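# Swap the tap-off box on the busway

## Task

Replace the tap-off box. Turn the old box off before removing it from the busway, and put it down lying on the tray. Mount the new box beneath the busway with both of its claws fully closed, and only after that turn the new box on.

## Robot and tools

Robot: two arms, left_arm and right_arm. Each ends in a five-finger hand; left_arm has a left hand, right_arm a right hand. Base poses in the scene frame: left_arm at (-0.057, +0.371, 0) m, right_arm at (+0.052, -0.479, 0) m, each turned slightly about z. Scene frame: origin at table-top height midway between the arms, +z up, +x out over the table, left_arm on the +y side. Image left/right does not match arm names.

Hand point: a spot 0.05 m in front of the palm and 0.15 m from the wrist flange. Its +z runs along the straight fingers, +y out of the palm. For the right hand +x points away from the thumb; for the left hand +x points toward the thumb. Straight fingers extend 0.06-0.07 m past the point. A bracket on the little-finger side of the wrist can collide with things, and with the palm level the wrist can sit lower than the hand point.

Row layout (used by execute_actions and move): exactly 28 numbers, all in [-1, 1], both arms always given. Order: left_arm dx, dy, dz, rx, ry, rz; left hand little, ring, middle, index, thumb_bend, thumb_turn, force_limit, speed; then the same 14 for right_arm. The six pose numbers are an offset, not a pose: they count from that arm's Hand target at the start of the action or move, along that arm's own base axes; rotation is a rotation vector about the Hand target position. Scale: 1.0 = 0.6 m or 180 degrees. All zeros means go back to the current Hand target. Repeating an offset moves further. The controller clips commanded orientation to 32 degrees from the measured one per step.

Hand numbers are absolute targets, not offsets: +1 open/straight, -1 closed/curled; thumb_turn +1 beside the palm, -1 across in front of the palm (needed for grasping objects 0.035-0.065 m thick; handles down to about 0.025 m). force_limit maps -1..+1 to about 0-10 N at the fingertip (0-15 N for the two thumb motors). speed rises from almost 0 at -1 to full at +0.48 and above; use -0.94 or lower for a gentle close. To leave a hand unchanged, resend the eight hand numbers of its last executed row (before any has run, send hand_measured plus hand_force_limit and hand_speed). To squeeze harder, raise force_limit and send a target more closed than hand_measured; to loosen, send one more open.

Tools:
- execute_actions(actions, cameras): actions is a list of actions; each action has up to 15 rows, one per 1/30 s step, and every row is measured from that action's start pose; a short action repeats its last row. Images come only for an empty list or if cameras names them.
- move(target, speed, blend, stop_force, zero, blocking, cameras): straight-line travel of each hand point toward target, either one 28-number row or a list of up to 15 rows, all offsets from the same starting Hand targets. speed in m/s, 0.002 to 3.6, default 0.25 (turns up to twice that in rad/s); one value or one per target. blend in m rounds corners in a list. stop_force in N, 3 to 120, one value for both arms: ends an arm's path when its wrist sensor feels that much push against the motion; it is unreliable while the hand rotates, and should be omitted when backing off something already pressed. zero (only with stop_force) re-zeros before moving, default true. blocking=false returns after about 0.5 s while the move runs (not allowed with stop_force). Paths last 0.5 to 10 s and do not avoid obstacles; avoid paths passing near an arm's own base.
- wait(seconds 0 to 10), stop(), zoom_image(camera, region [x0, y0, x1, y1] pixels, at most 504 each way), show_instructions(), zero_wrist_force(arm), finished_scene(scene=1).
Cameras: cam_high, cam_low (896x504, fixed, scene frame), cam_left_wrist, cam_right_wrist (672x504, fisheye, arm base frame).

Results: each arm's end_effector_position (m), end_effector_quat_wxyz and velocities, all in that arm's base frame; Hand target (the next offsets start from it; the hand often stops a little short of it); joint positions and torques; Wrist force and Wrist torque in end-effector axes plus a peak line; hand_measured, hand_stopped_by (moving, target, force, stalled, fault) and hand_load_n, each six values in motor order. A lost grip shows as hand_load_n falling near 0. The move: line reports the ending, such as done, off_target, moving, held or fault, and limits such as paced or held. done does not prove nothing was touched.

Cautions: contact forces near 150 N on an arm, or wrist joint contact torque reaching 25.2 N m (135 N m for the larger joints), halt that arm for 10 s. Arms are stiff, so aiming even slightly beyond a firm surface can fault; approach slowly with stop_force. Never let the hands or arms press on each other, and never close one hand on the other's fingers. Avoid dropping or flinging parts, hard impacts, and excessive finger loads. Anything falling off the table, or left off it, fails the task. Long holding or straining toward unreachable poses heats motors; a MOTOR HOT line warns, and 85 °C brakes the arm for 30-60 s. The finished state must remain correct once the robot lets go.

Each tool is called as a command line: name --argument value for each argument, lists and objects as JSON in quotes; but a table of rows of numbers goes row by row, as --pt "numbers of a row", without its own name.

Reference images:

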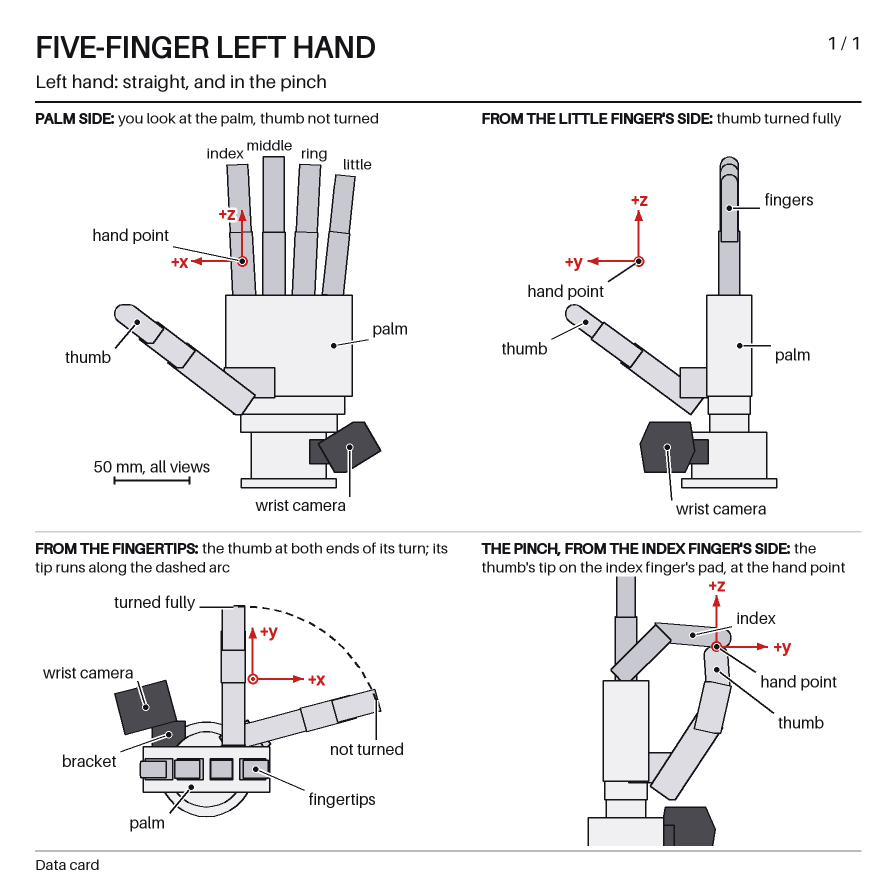

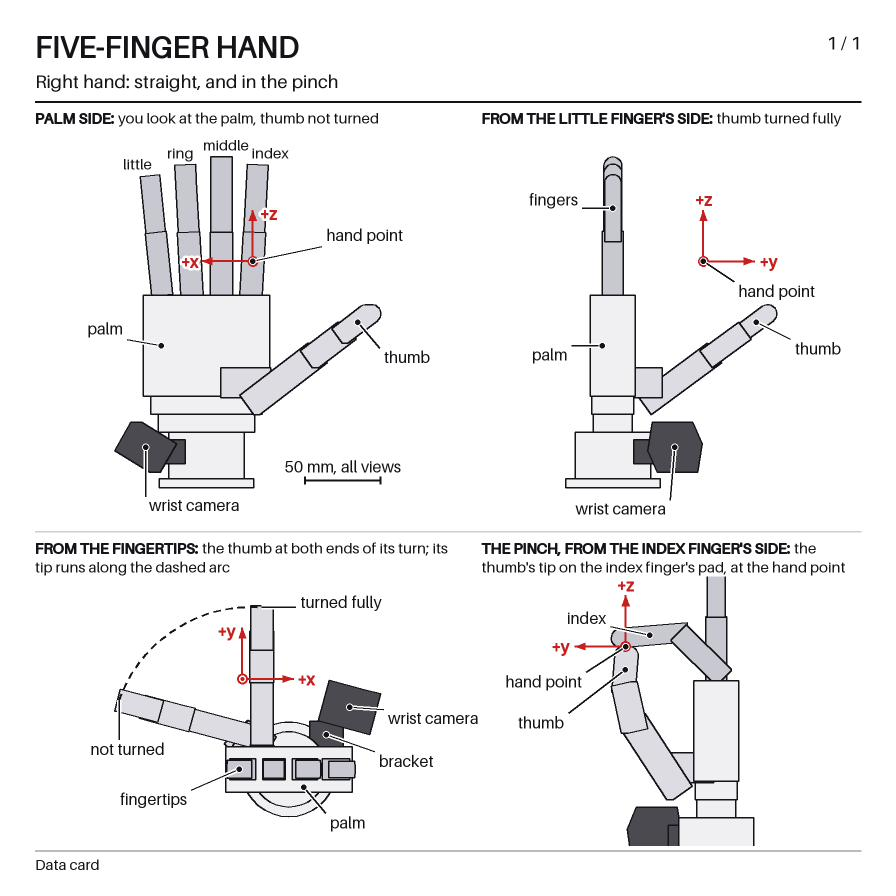

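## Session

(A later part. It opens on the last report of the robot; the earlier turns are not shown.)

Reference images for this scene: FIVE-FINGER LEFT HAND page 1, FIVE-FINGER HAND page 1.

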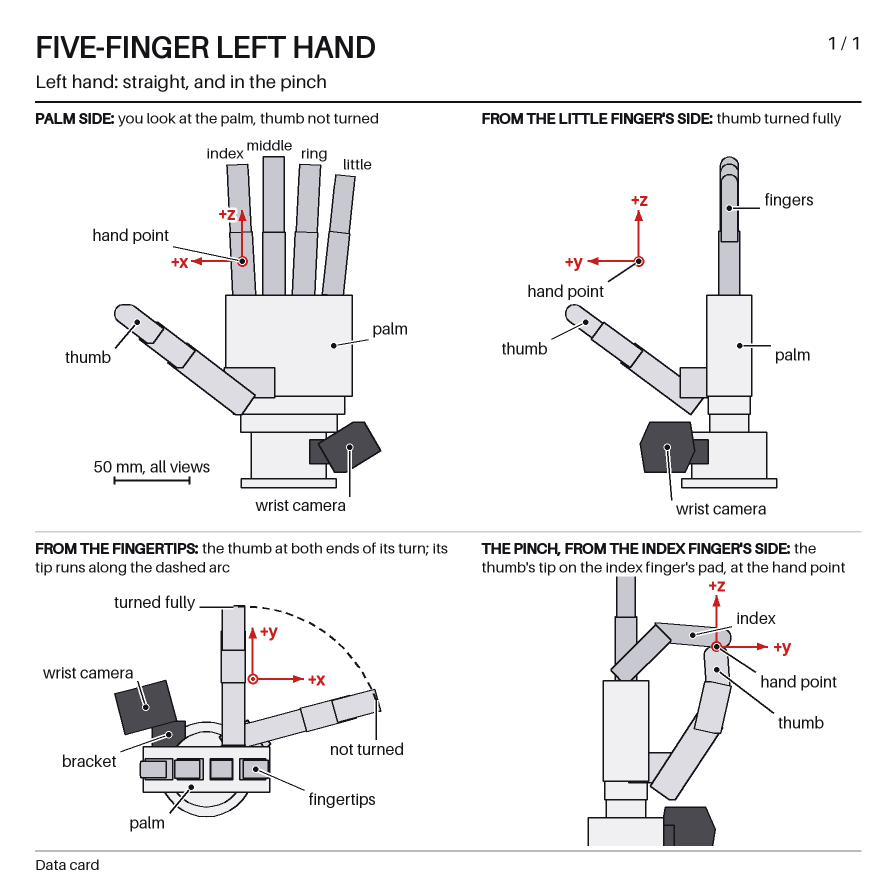

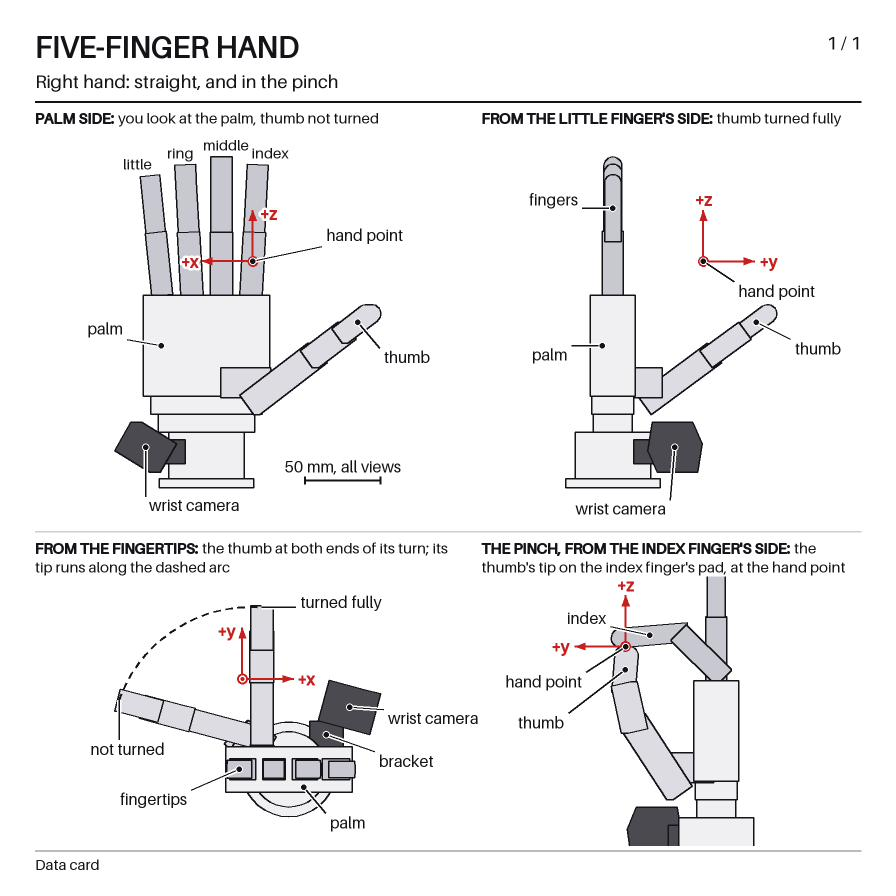

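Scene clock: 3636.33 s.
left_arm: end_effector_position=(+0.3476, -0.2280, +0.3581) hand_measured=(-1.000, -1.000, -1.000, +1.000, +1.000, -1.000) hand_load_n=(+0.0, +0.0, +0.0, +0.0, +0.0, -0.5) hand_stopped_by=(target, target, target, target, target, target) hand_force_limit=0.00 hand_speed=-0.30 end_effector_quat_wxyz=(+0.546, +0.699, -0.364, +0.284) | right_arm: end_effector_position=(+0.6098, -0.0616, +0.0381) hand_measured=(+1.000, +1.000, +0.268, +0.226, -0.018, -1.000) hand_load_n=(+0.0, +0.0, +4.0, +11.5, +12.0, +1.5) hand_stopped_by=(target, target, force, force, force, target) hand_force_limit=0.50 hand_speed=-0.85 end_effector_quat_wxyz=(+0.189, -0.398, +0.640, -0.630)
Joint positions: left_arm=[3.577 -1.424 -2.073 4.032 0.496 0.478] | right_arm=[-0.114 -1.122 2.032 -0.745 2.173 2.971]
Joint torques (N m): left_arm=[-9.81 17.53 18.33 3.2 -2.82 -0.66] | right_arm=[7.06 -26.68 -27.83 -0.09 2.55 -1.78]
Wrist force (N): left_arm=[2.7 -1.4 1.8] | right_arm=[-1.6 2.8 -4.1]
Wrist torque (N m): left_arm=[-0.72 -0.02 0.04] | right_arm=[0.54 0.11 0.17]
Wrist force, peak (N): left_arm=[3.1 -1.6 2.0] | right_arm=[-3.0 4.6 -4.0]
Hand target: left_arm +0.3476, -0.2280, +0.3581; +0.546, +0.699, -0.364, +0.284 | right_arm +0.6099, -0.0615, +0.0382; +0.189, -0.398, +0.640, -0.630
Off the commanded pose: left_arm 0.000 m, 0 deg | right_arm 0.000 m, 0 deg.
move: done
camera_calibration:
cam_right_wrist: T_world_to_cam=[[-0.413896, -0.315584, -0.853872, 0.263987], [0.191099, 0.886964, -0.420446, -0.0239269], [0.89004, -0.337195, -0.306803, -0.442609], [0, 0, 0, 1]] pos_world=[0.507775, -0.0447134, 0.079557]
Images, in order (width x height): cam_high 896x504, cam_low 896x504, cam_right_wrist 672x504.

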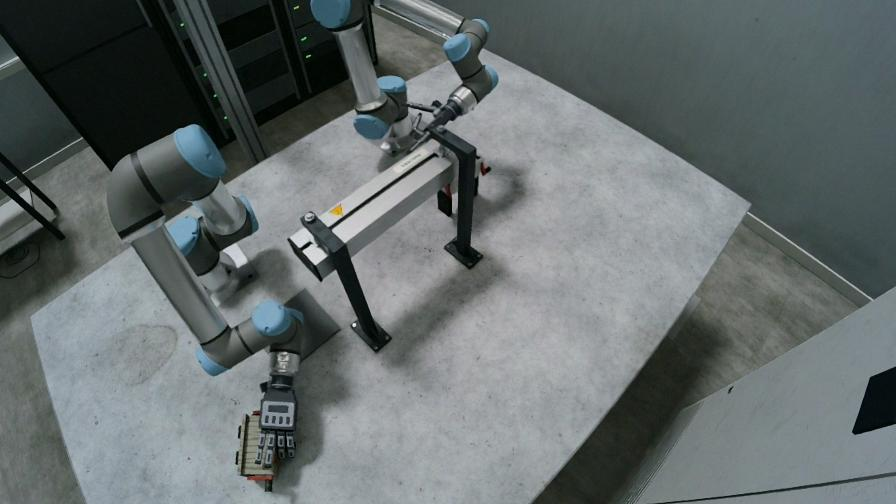

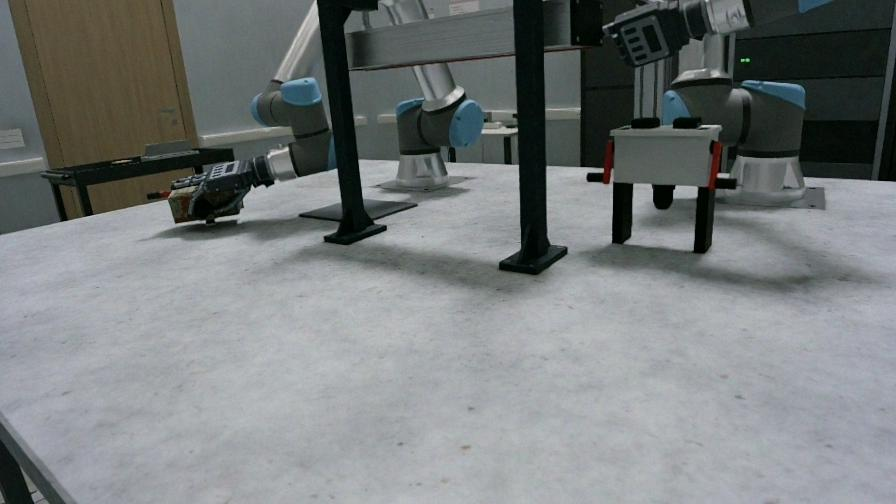

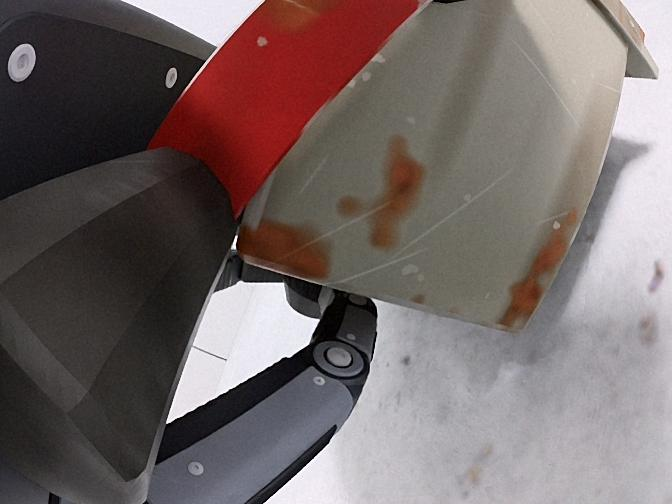

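move --pt "0 0 0 0 0 0 -1 -1 -1 1 1 -1 0 -0.3 -0.0212 -0.0259 0.0402 0.0990 -0.0808 0 1 1 -0.1 -0.1 -0.2 -1 0.5 -0.85" --pt "0 0 0 0 0 0 -1 -1 -1 1 1 -1 0 -0.3 -0.0525 -0.0643 0.0957 0.1936 -0.1582 0 1 1 -0.1 -0.1 -0.2 -1 0.5 -0.85" --speed 0.06 --blend 0.01 --cameras '["cam_low","cam_high","cam_right_wrist"]'

zoom_image --camera "cam_low" --region '[130, 130, 270, 245]'

Scene clock: 3652.07 s.
left_arm: end_effector_position=(+0.3476, -0.2280, +0.3581) hand_measured=(-1.000, -1.000, -1.000, +1.000, +1.000, -1.000) hand_load_n=(+0.0, +0.0, +0.0, +0.0, +0.0, +0.0) hand_stopped_by=(target, target, target, target, target, target) hand_force_limit=0.00 hand_speed=-0.30 end_effector_quat_wxyz=(+0.546, +0.699, -0.364, +0.284) | right_arm: end_effector_position=(+0.5783, -0.1001, +0.0956) hand_measured=(+1.000, +1.000, +0.268, +0.226, -0.018, -1.000) hand_load_n=(+0.0, +0.0, +1.5, +12.0, +10.5, +0.0) hand_stopped_by=(target, target, force, force, force, target) hand_force_limit=0.50 hand_speed=-0.85 end_effector_quat_wxyz=(+0.448, -0.159, +0.732, -0.489)
Joint positions: left_arm=[3.577 -1.424 -2.073 4.032 0.496 0.478] | right_arm=[-0.412 -1.338 2.27 -0.808 1.773 3.694]
Joint torques (N m): left_arm=[-10.13 18.08 18.52 3.29 -2.91 -0.67] | right_arm=[8.8 -17.23 -28.25 -1.63 2.19 -1.76]
Wrist force (N): left_arm=[2.9 -1.5 1.8] | right_arm=[1.5 2.6 -3.7]
Wrist torque (N m): left_arm=[-0.73 -0.05 0.05] | right_arm=[0.40 0.06 0.28]
Wrist force, peak (N): left_arm=[3.4 -1.1 1.9] | right_arm=[0.7 4.8 -4.8]
Hand target: left_arm +0.3476, -0.2280, +0.3581; +0.546, +0.699, -0.364, +0.284 | right_arm +0.5784, -0.1001, +0.0956; +0.448, -0.159, +0.732, -0.489
Off the commanded pose: left_arm 0.000 m, 0 deg | right_arm 0.000 m, 0 deg.
move: done
camera_calibration:
cam_right_wrist: T_world_to_cam=[[0.0622984, 0.266764, -0.961746, 0.0810722], [0.229609, 0.933941, 0.273925, -0.0435316], [0.971287, -0.23789, -0.00306845, -0.476049], [0, 0, 0, 1]] pos_world=[0.467325, -0.0942187, 0.0884346]
Images, in order (width x height): cam_high 896x504, cam_low 896x504, cam_right_wrist 672x504.

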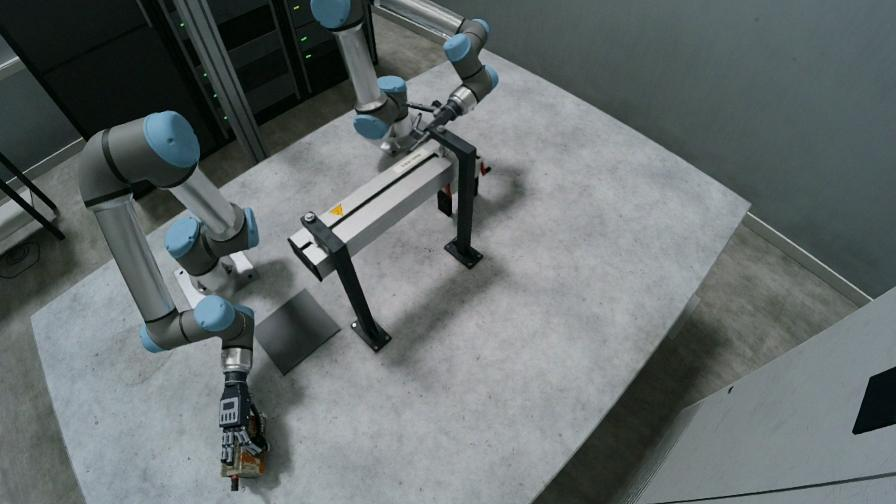

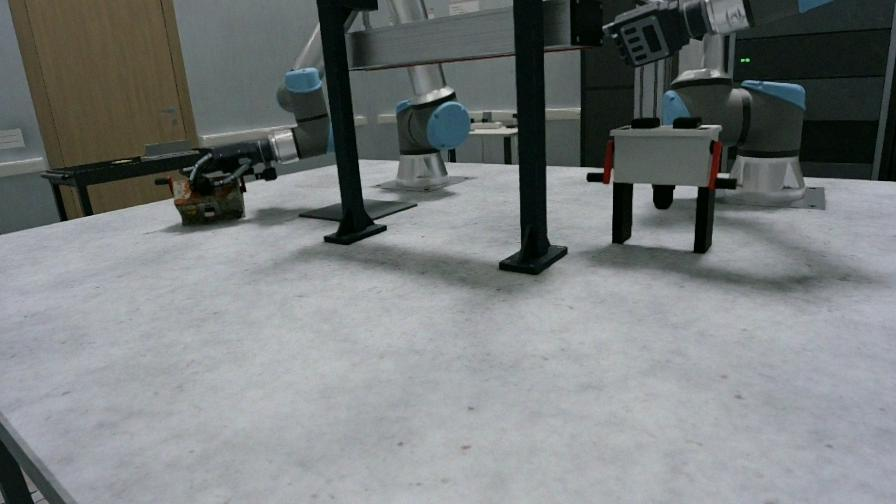

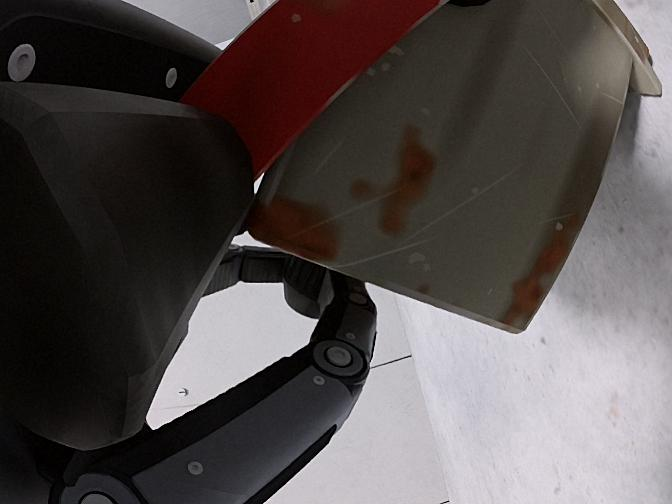

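Scaled by 3.600 from the camera's 896x504 image, which has a finer 1280x720 frame.

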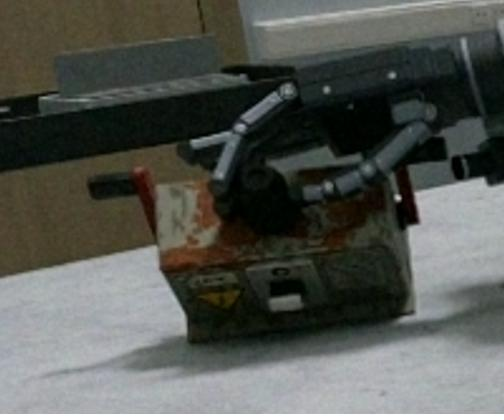

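move --pt "0 0 0 0 0 0 -1 -1 -1 1 1 -1 0 -0.3 -0.0278 -0.0341 0.0247 0.0645 -0.0527 0 1 1 -0.1 -0.1 -0.2 -1 0.5 -0.85" --pt "0 0 0 0 0 0 -1 -1 -1 1 1 -1 0 -0.3 -0.0589 -0.0722 0.0390 0.1291 -0.1054 0 1 1 -0.1 -0.1 -0.2 -1 0.5 -0.85" --speed 0.05 --blend 0.01 --cameras '["cam_low","cam_right_wrist"]'

zoom_image --camera "cam_low" --region '[130, 130, 270, 245]'

Scene clock: 3667.70 s.
left_arm: end_effector_position=(+0.3476, -0.2280, +0.3581) hand_measured=(-1.000, -1.000, -1.000, +1.000, +1.000, -1.000) hand_load_n=(+0.0, +0.0, +0.0, +0.0, +0.0, +0.0) hand_stopped_by=(target, target, target, target, target, target) hand_force_limit=0.00 hand_speed=-0.30 end_effector_quat_wxyz=(+0.546, +0.699, -0.364, +0.284) | right_arm: end_effector_position=(+0.5430, -0.1434, +0.1190) hand_measured=(+1.000, +1.000, +0.268, +0.226, -0.018, -1.000) hand_load_n=(+0.0, +0.0, +2.0, +18.0, +4.5, +5.5) hand_stopped_by=(target, target, force, force, force, target) hand_force_limit=0.50 hand_speed=-0.85 end_effector_quat_wxyz=(+0.584, +0.016, +0.732, -0.351)
Joint positions: left_arm=[3.577 -1.424 -2.073 4.032 0.496 0.478] | right_arm=[-0.678 -1.371 2.42 -0.977 1.457 4.185]
Joint torques (N m): left_arm=[-10.22 17.31 18.84 3.21 -2.88 -0.7] | right_arm=[6.64 -7.55 -6.61 6.14 3.08 -2.89]
Wrist force (N): left_arm=[2.9 -1.3 1.9] | right_arm=[-16.0 -5.5 -0.1]
Wrist torque (N m): left_arm=[-0.72 -0.05 0.05] | right_arm=[0.27 -0.28 0.00]
Wrist force, peak (N): left_arm=[3.2 -1.7 1.8] | right_arm=[-16.6 -6.1 -0.3]
Hand target: left_arm +0.3476, -0.2280, +0.3581; +0.546, +0.699, -0.364, +0.284 | right_arm +0.5431, -0.1434, +0.1190; +0.584, +0.016, +0.731, -0.351
Off the commanded pose: left_arm 0.000 m, 0 deg | right_arm 0.000 m, 0 deg.
move: done
camera_calibration:
cam_right_wrist: T_world_to_cam=[[0.345541, 0.613752, -0.709866, -0.0167001], [0.0694886, 0.737649, 0.671599, 0.0101458], [0.935827, -0.281392, 0.212239, -0.464658], [0, 0, 0, 1]] pos_world=[0.439905, -0.127986, 0.07995]
Images, in order (width x height): cam_low 896x504, cam_right_wrist 672x504.

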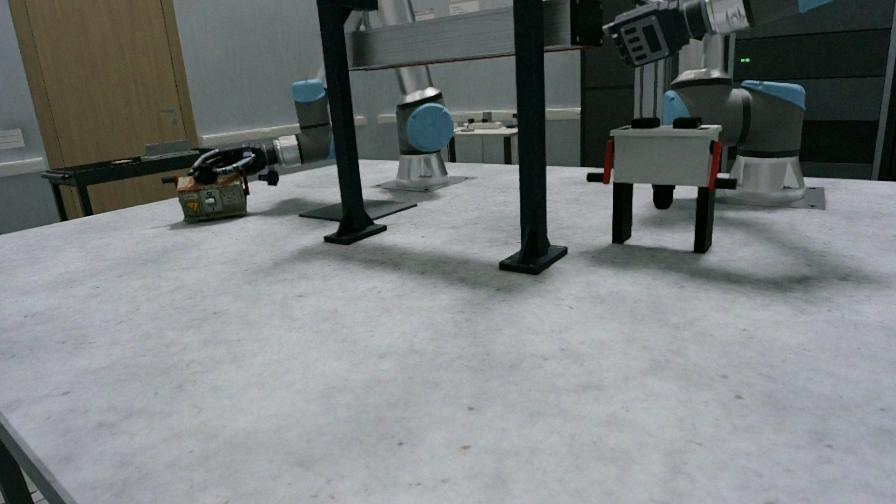

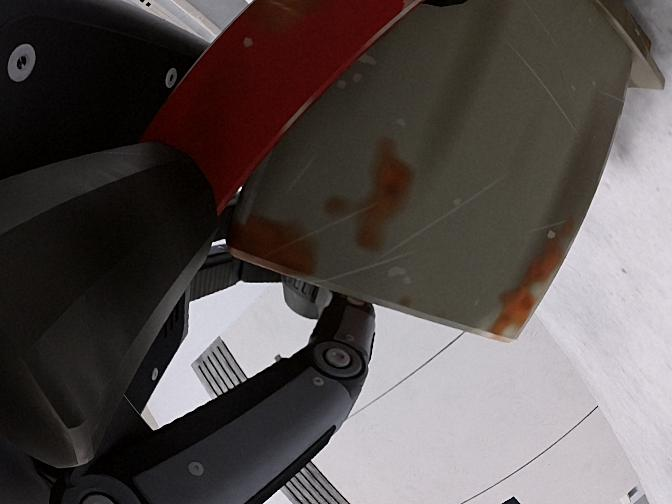

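Scaled by 3.600 from the camera's 896x504 image, which has a finer 1280x720 frame.

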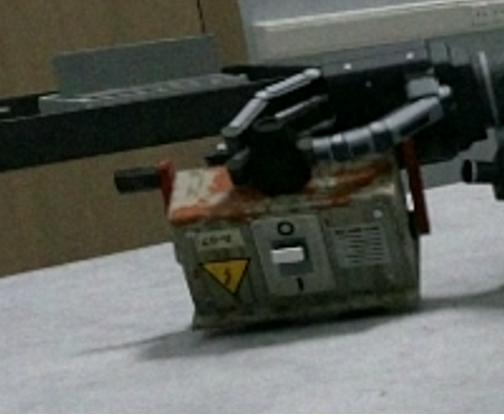

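move --target '[0,0,0,0,0,0,-1,-1,-1,1,1,-1,0,-0.3, 0,0,0.0083,0,0,0,1,1,-0.1,-0.1,-0.2,-1,0.5,-0.85]' --speed 0.03

Scene clock: 3676.93 s.
left_arm: end_effector_position=(+0.3476, -0.2280, +0.3581) hand_measured=(-1.000, -1.000, -1.000, +1.000, +1.000, -1.000) hand_load_n=(+0.0, +0.0, +0.0, +0.0, -0.5, -0.5) hand_stopped_by=(target, target, target, target, target, target) hand_force_limit=0.00 hand_speed=-0.30 end_effector_quat_wxyz=(+0.546, +0.699, -0.364, +0.284) | right_arm: end_effector_position=(+0.5431, -0.1434, +0.1241) hand_measured=(+1.000, +1.000, +0.268, +0.226, -0.018, -1.000) hand_load_n=(+0.0, +0.5, +0.0, +12.0, +9.5, -0.5) hand_stopped_by=(target, target, force, force, force, target) hand_force_limit=0.50 hand_speed=-0.85 end_effector_quat_wxyz=(+0.584, +0.016, +0.732, -0.351)
Joint positions: left_arm=[3.577 -1.424 -2.073 4.032 0.496 0.478] | right_arm=[-0.678 -1.387 2.416 -0.958 1.457 4.185]
Joint torques (N m): left_arm=[-9.92 17.62 18.82 3.16 -2.89 -0.67] | right_arm=[8.01 -15.27 -23.62 -4.15 1.36 0.69]
Wrist force (N): left_arm=[3.0 -1.7 1.4] | right_arm=[4.4 1.5 -4.3]
Wrist torque (N m): left_arm=[-0.74 -0.08 0.06] | right_arm=[0.24 0.11 0.31]
Wrist force, peak (N): left_arm=[3.1 -1.5 2.0] | right_arm=[-17.0 -6.1 0.4]
Hand target: left_arm +0.3476, -0.2280, +0.3581; +0.546, +0.699, -0.364, +0.284 | right_arm +0.5431, -0.1434, +0.1240; +0.584, +0.016, +0.731, -0.351
Off the commanded pose: left_arm 0.000 m, 0 deg | right_arm 0.000 m, 0 deg.
move: done

move --target '[0,0,0,0,0,0,-1,-1,-1,1,1,-1,0,-0.3, -0.0058,-0.0071,0.0183,0.1291,-0.1054,0,1,1,-0.1,-0.1,-0.2,-1,0.5,-0.85]' --speed 0.05 --cameras '["cam_low","cam_high","cam_right_wrist"]'

zoom_image --camera "cam_low" --region '[130, 130, 270, 245]'

Scene clock: 3690.13 s.
left_arm: end_effector_position=(+0.3476, -0.2280, +0.3581) hand_measured=(-1.000, -1.000, -1.000, +1.000, +1.000, -1.000) hand_load_n=(+0.0, +0.0, +0.0, +0.0, +0.0, +0.0) hand_stopped_by=(target, target, target, target, target, target) hand_force_limit=0.00 hand_speed=-0.30 end_effector_quat_wxyz=(+0.546, +0.699, -0.364, +0.284) | right_arm: end_effector_position=(+0.5396, -0.1476, +0.1350) hand_measured=(+1.000, +1.000, +0.268, +0.226, -0.018, -1.000) hand_load_n=(+0.0, +0.0, +2.0, +11.5, +9.5, -2.5) hand_stopped_by=(target, target, force, force, force, target) hand_force_limit=0.50 hand_speed=-0.85 end_effector_quat_wxyz=(+0.681, +0.190, +0.681, -0.190)
Joint positions: left_arm=[3.577 -1.424 -2.073 4.032 0.496 0.478] | right_arm=[-0.688 -1.269 2.46 -1.19 1.427 4.712]
Joint torques (N m): left_arm=[-9.48 17.42 18.93 3.27 -2.81 -0.59] | right_arm=[2.22 -33.18 -0.96 0.2 0.92 -1.39]
Wrist force (N): left_arm=[3.0 -1.5 1.9] | right_arm=[7.0 -1.6 -4.7]
Wrist torque (N m): left_arm=[-0.74 -0.06 0.06] | right_arm=[0.08 0.15 0.18]
Wrist force, peak (N): left_arm=[3.2 -1.3 2.1] | right_arm=[7.2 -1.3 -5.0]
Hand target: left_arm +0.3476, -0.2280, +0.3581; +0.546, +0.699, -0.364, +0.284 | right_arm +0.5396, -0.1477, +0.1350; +0.681, +0.190, +0.681, -0.190
Off the commanded pose: left_arm 0.000 m, 0 deg | right_arm 0.000 m, 0 deg.
move: done
camera_calibration:
cam_right_wrist: T_world_to_cam=[[0.51124, 0.816644, -0.26782, -0.120709], [-0.19513, 0.413778, 0.88922, 0.0683623], [0.836994, -0.402345, 0.370891, -0.452007], [0, 0, 0, 1]] pos_world=[0.453378, -0.111573, 0.0745281]
Images, in order (width x height): cam_high 896x504, cam_low 896x504, cam_right_wrist 672x504.

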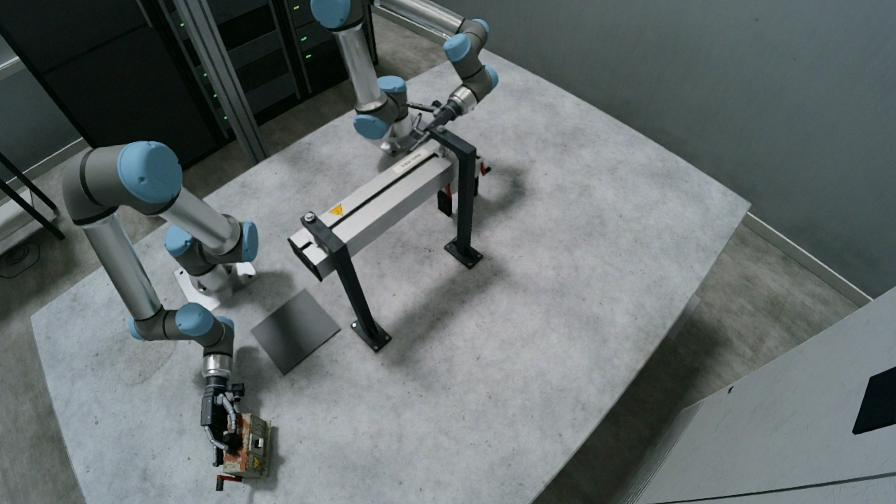

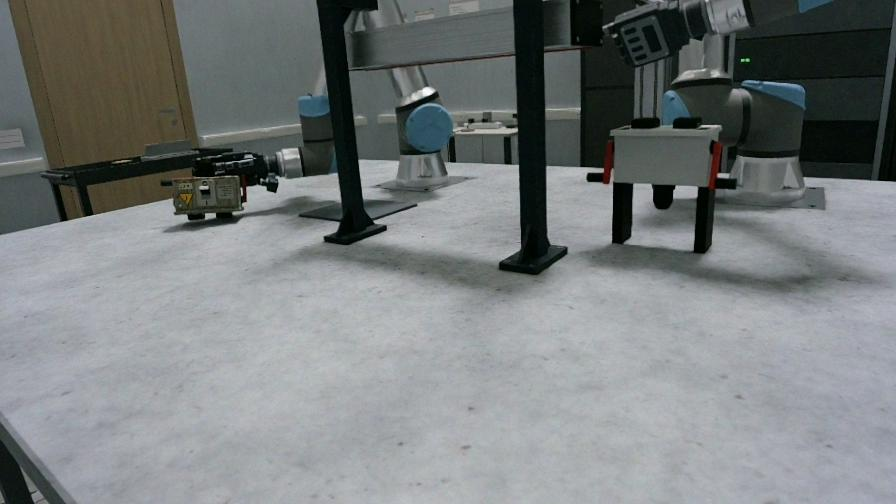

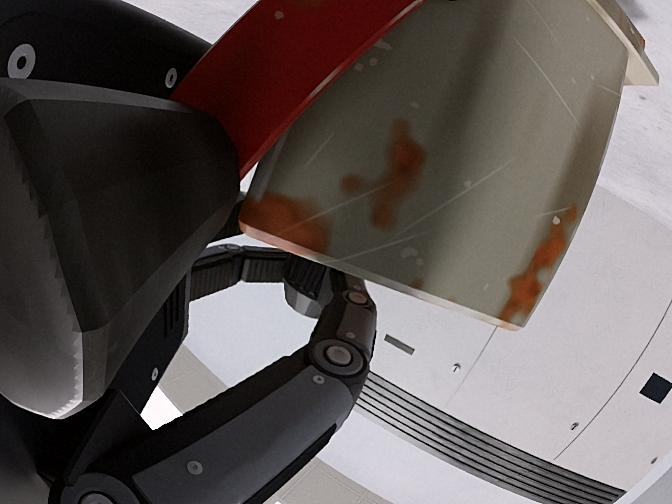

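Scaled by 3.600 from the camera's 896x504 image, which has a finer 1280x720 frame.

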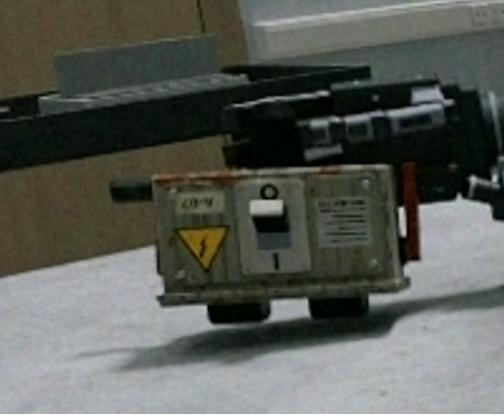

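move --target '[0,0,0,0,0,0,-1,-1,-1,1,1,-1,0,-0.3, -0.3323,0.4293,0.0083,0,0,0,1,1,-0.1,-0.1,-0.2,-1,0.5,-0.85]' --speed 0.09 --cameras '["cam_low","cam_high","cam_right_wrist"]'

Scene clock: 3735.30 s.
left_arm: end_effector_position=(+0.3476, -0.2280, +0.3581) hand_measured=(-1.000, -1.000, -1.000, +1.000, +1.000, -1.000) hand_load_n=(+0.0, +0.0, +0.0, +0.0, +0.0, +0.0) hand_stopped_by=(target, target, target, target, target, target) hand_force_limit=0.00 hand_speed=-0.30 end_effector_quat_wxyz=(+0.546, +0.699, -0.364, +0.284) | right_arm: end_effector_position=(+0.3403, +0.1099, +0.1400) hand_measured=(+1.000, +1.000, +0.268, +0.226, -0.018, -1.000) hand_load_n=(+0.0, +0.0, +2.0, +11.5, +9.5, -2.5) hand_stopped_by=(target, target, force, force, force, target) hand_force_limit=0.50 hand_speed=-0.85 end_effector_quat_wxyz=(+0.681, +0.190, +0.681, -0.190)
Joint positions: left_arm=[3.577 -1.424 -2.073 4.032 0.496 0.478] | right_arm=[0.418 -1.453 2.73 -1.276 2.533 4.714]
Joint torques (N m): left_arm=[-10.08 17.96 18.78 3.16 -2.83 -0.67] | right_arm=[9.29 -20.76 4.7 -4.02 2 0.69]
Wrist force (N): left_arm=[2.9 -1.6 1.7] | right_arm=[6.9 -1.5 -4.7]
Wrist torque (N m): left_arm=[-0.75 -0.05 0.06] | right_arm=[0.08 0.17 0.10]
Wrist force, peak (N): left_arm=[3.2 -1.6 2.0] | right_arm=[7.0 -1.0 -6.1]
Hand target: left_arm +0.3476, -0.2280, +0.3581; +0.546, +0.699, -0.364, +0.284 | right_arm +0.3402, +0.1099, +0.1400; +0.681, +0.190, +0.681, -0.190
Off the commanded pose: left_arm 0.000 m, 0 deg | right_arm 0.000 m, 0 deg.
move: done
camera_calibration:
cam_right_wrist: T_world_to_cam=[[0.511159, 0.816709, -0.267776, -0.227789], [-0.195081, 0.413667, 0.889282, -0.0815828], [0.837054, -0.402327, 0.370774, -0.18333], [0, 0, 0, 1]] pos_world=[0.253978, 0.146027, 0.0795276]
Images, in order (width x height): cam_high 896x504, cam_low 896x504, cam_right_wrist 672x504.

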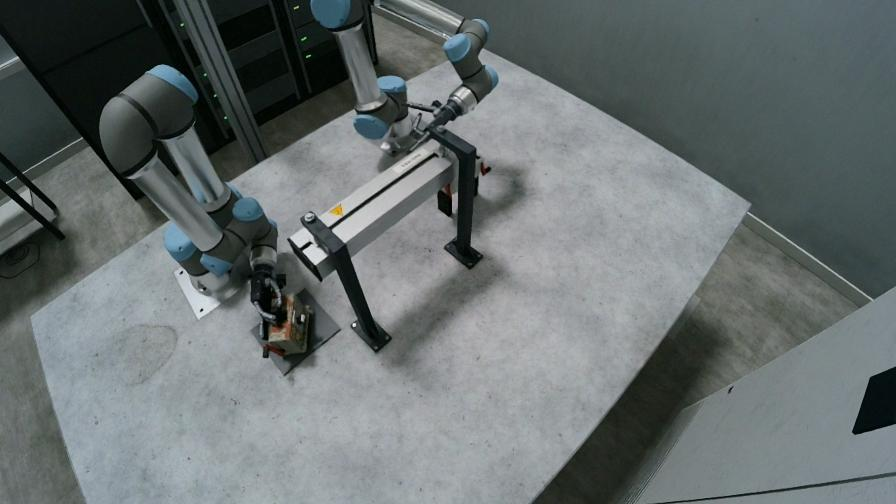

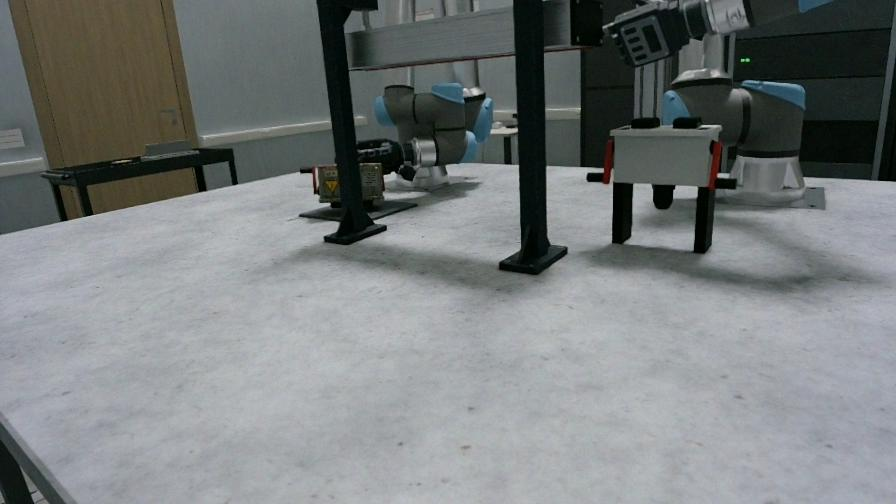

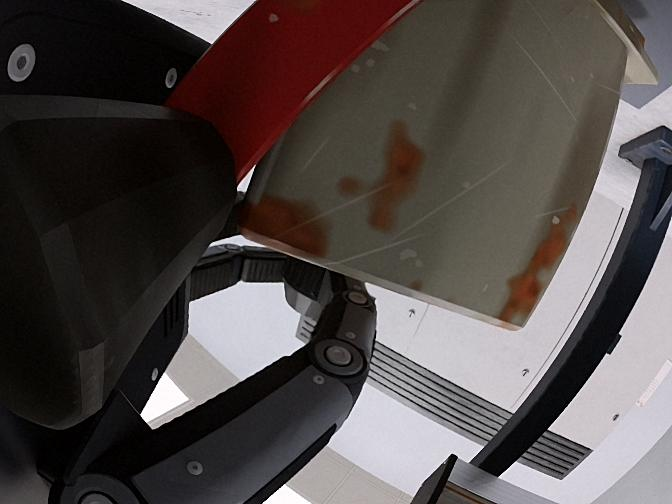

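zoom_image --camera "cam_high" --region '[230, 250, 370, 390]'

zoom_image --camera "cam_low" --region '[280, 130, 440, 250]'

Scaled by 3.600 from the camera's 896x504 image, which has a finer 1280x720 frame.

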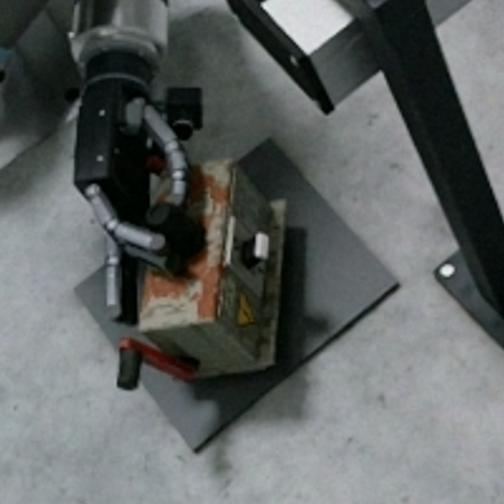

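Scaled by 3.150 from the camera's 896x504 image, which has a finer 1280x720 frame.

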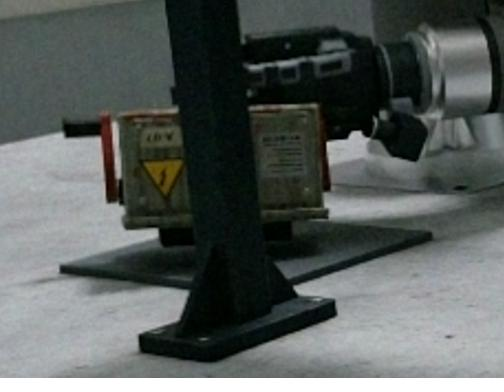

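move --target '[0,0,0,0,0,0,-1,-1,-1,1,1,-1,0,-0.3, 0,0,-0.0583,0,0,0,1,1,-0.1,-0.1,-0.2,-1,0.5,-0.85]' --speed 0.03 --stop_force 5 --cameras '["cam_low","cam_high"]'

zoom_image --camera "cam_low" --region '[280, 130, 440, 250]'

Scene clock: 3748.93 s.
left_arm: end_effector_position=(+0.3476, -0.2280, +0.3581) hand_measured=(-1.000, -1.000, -1.000, +1.000, +1.000, -1.000) hand_load_n=(+0.0, +0.0, +0.0, +0.0, +0.0, +0.0) hand_stopped_by=(target, target, target, target, target, target) hand_force_limit=0.00 hand_speed=-0.30 end_effector_quat_wxyz=(+0.546, +0.699, -0.364, +0.284) | right_arm: end_effector_position=(+0.3402, +0.1099, +0.1365) hand_measured=(+1.000, +1.000, +0.268, +0.226, -0.018, -1.000) hand_load_n=(+0.0, +0.0, +3.0, +11.5, +9.5, -2.5) hand_stopped_by=(target, target, force, force, force, target) hand_force_limit=0.50 hand_speed=-0.85 end_effector_quat_wxyz=(+0.681, +0.190, +0.682, -0.190)
Joint positions: left_arm=[3.577 -1.424 -2.073 4.032 0.496 0.478] | right_arm=[0.418 -1.434 2.733 -1.296 2.534 4.714]
Joint torques (N m): left_arm=[-9.76 17.96 18.82 3.23 -2.76 -0.68] | right_arm=[-7.73 -8.16 -22.83 -4 -1.61 1.45]
Wrist force (N): left_arm=[3.0 -1.8 1.6] | right_arm=[6.9 -1.5 -4.9]
Wrist torque (N m): left_arm=[-0.76 -0.08 0.07] | right_arm=[0.08 0.18 0.13]
Wrist force, peak (N): left_arm=[3.2 -1.6 1.9] | right_arm=[7.2 -1.7 -4.9]
Hand target: left_arm +0.3476, -0.2280, +0.3581; +0.546, +0.699, -0.364, +0.284 | right_arm +0.3402, +0.1099, +0.1365; +0.681, +0.190, +0.682, -0.190 (not the last commanded pose)
Off the commanded pose: left_arm 0.000 m, 0 deg | right_arm 0.032 m, 0 deg.
move: contact (right_arm)
Images, in order (width x height): cam_high 896x504, cam_low 896x504.

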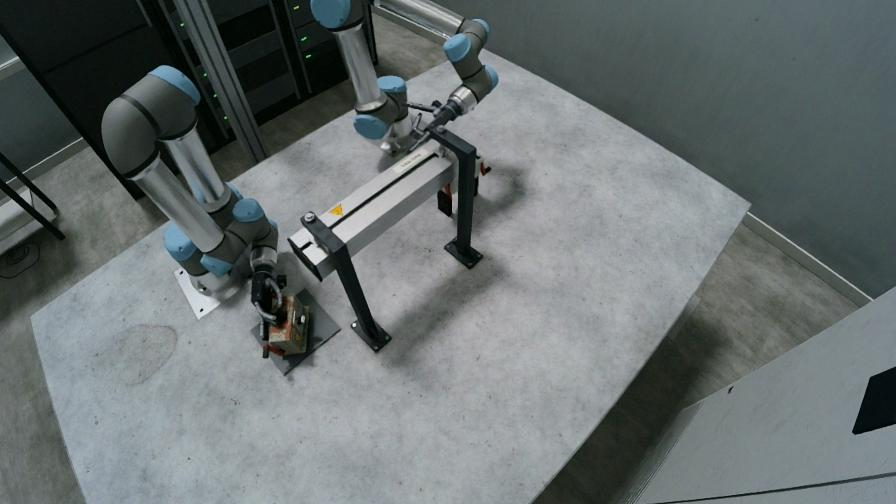

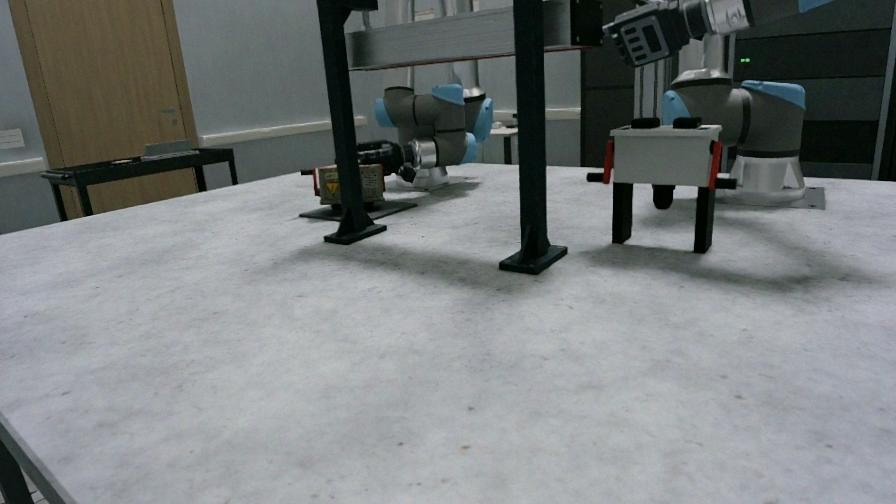

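Scaled by 3.150 from the camera's 896x504 image, which has a finer 1280x720 frame.

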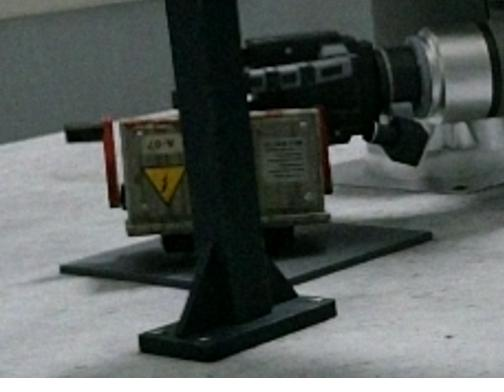

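move --target '[0,0,0,0,0,0,-1,-1,-1,1,1,-1,0,-0.3, 0,0,-0.05,0,0,0,1,1,-0.1,-0.1,-0.2,-1,0.5,-0.85]' --speed 0.015 --stop_force 7 --cameras '["cam_low","cam_high"]'

zoom_image --camera "cam_low" --region '[280, 130, 440, 250]'

Scene clock: 3754.87 s.
left_arm: end_effector_position=(+0.3476, -0.2280, +0.3581) hand_measured=(-1.000, -1.000, -1.000, +1.000, +1.000, -1.000) hand_load_n=(-0.5, +0.0, +0.0, +0.0, +0.0, +0.0) hand_stopped_by=(target, target, target, target, target, target) hand_force_limit=0.00 hand_speed=-0.30 end_effector_quat_wxyz=(+0.546, +0.699, -0.364, +0.284) | right_arm: end_effector_position=(+0.3404, +0.1100, +0.1352) hand_measured=(+1.000, +1.000, +0.268, +0.226, -0.018, -1.000) hand_load_n=(-0.5, +0.0, +1.5, +12.0, +10.5, +0.5) hand_stopped_by=(target, target, force, force, force, target) hand_force_limit=0.50 hand_speed=-0.85 end_effector_quat_wxyz=(+0.681, +0.190, +0.681, -0.190)
Joint positions: left_arm=[3.577 -1.424 -2.073 4.032 0.496 0.478] | right_arm=[0.418 -1.425 2.733 -1.306 2.534 4.714]
Joint torques (N m): left_arm=[-9.85 17.89 18.79 3.29 -2.82 -0.71] | right_arm=[-4.29 -6.59 -22.16 -3.76 -1.39 -1.58]
Wrist force (N): left_arm=[2.9 -1.5 1.8] | right_arm=[4.9 -1.3 -5.2]
Wrist torque (N m): left_arm=[-0.73 -0.06 0.05] | right_arm=[0.07 0.27 0.12]
Wrist force, peak (N): left_arm=[2.9 -1.6 2.4] | right_arm=[7.1 -1.6 -5.1]
Hand target: left_arm +0.3476, -0.2280, +0.3581; +0.546, +0.699, -0.364, +0.284 | right_arm +0.3404, +0.1100, +0.1352; +0.681, +0.190, +0.681, -0.190 (not the last commanded pose)
Off the commanded pose: left_arm 0.000 m, 0 deg | right_arm 0.029 m, 0 deg.
move: contact (right_arm)
Images, in order (width x height): cam_high 896x504, cam_low 896x504.

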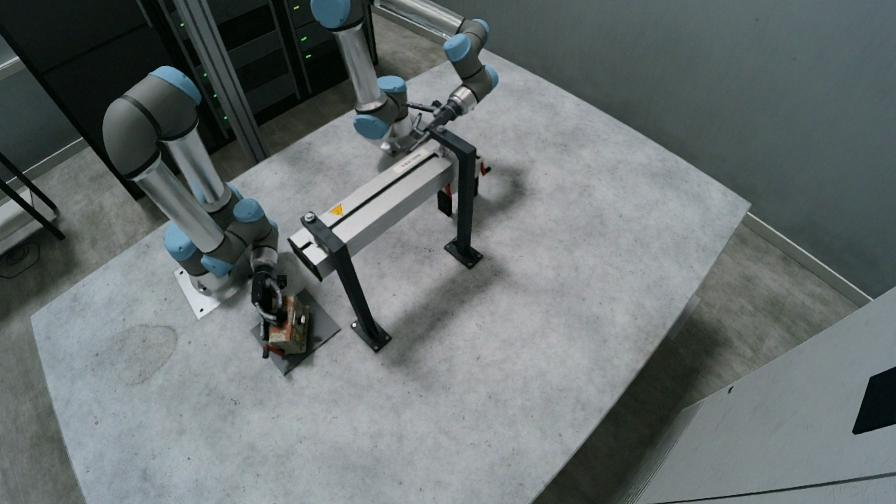

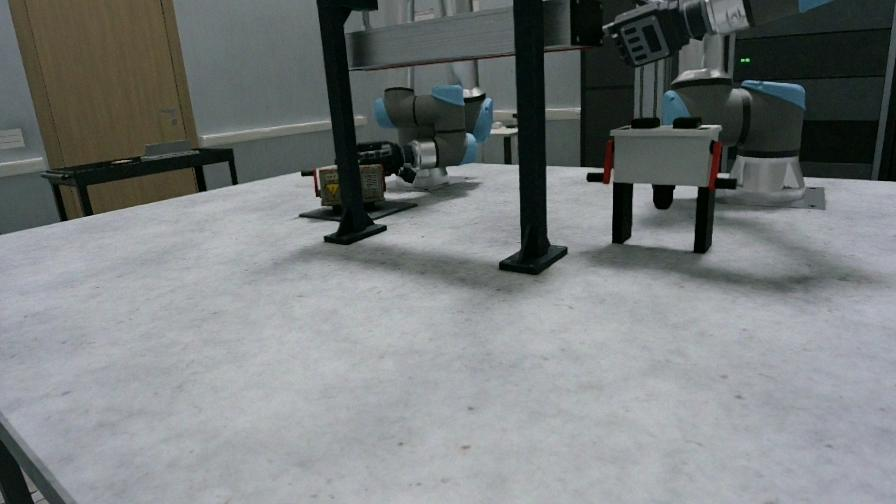

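Scaled by 3.150 from the camera's 896x504 image, which has a finer 1280x720 frame.

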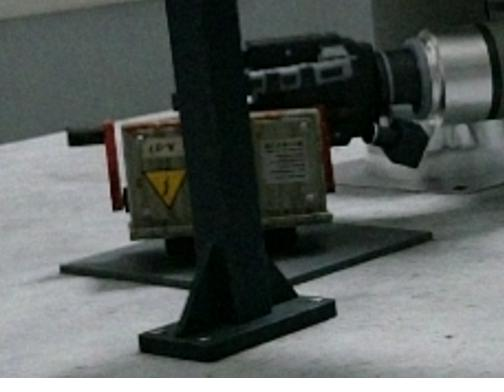

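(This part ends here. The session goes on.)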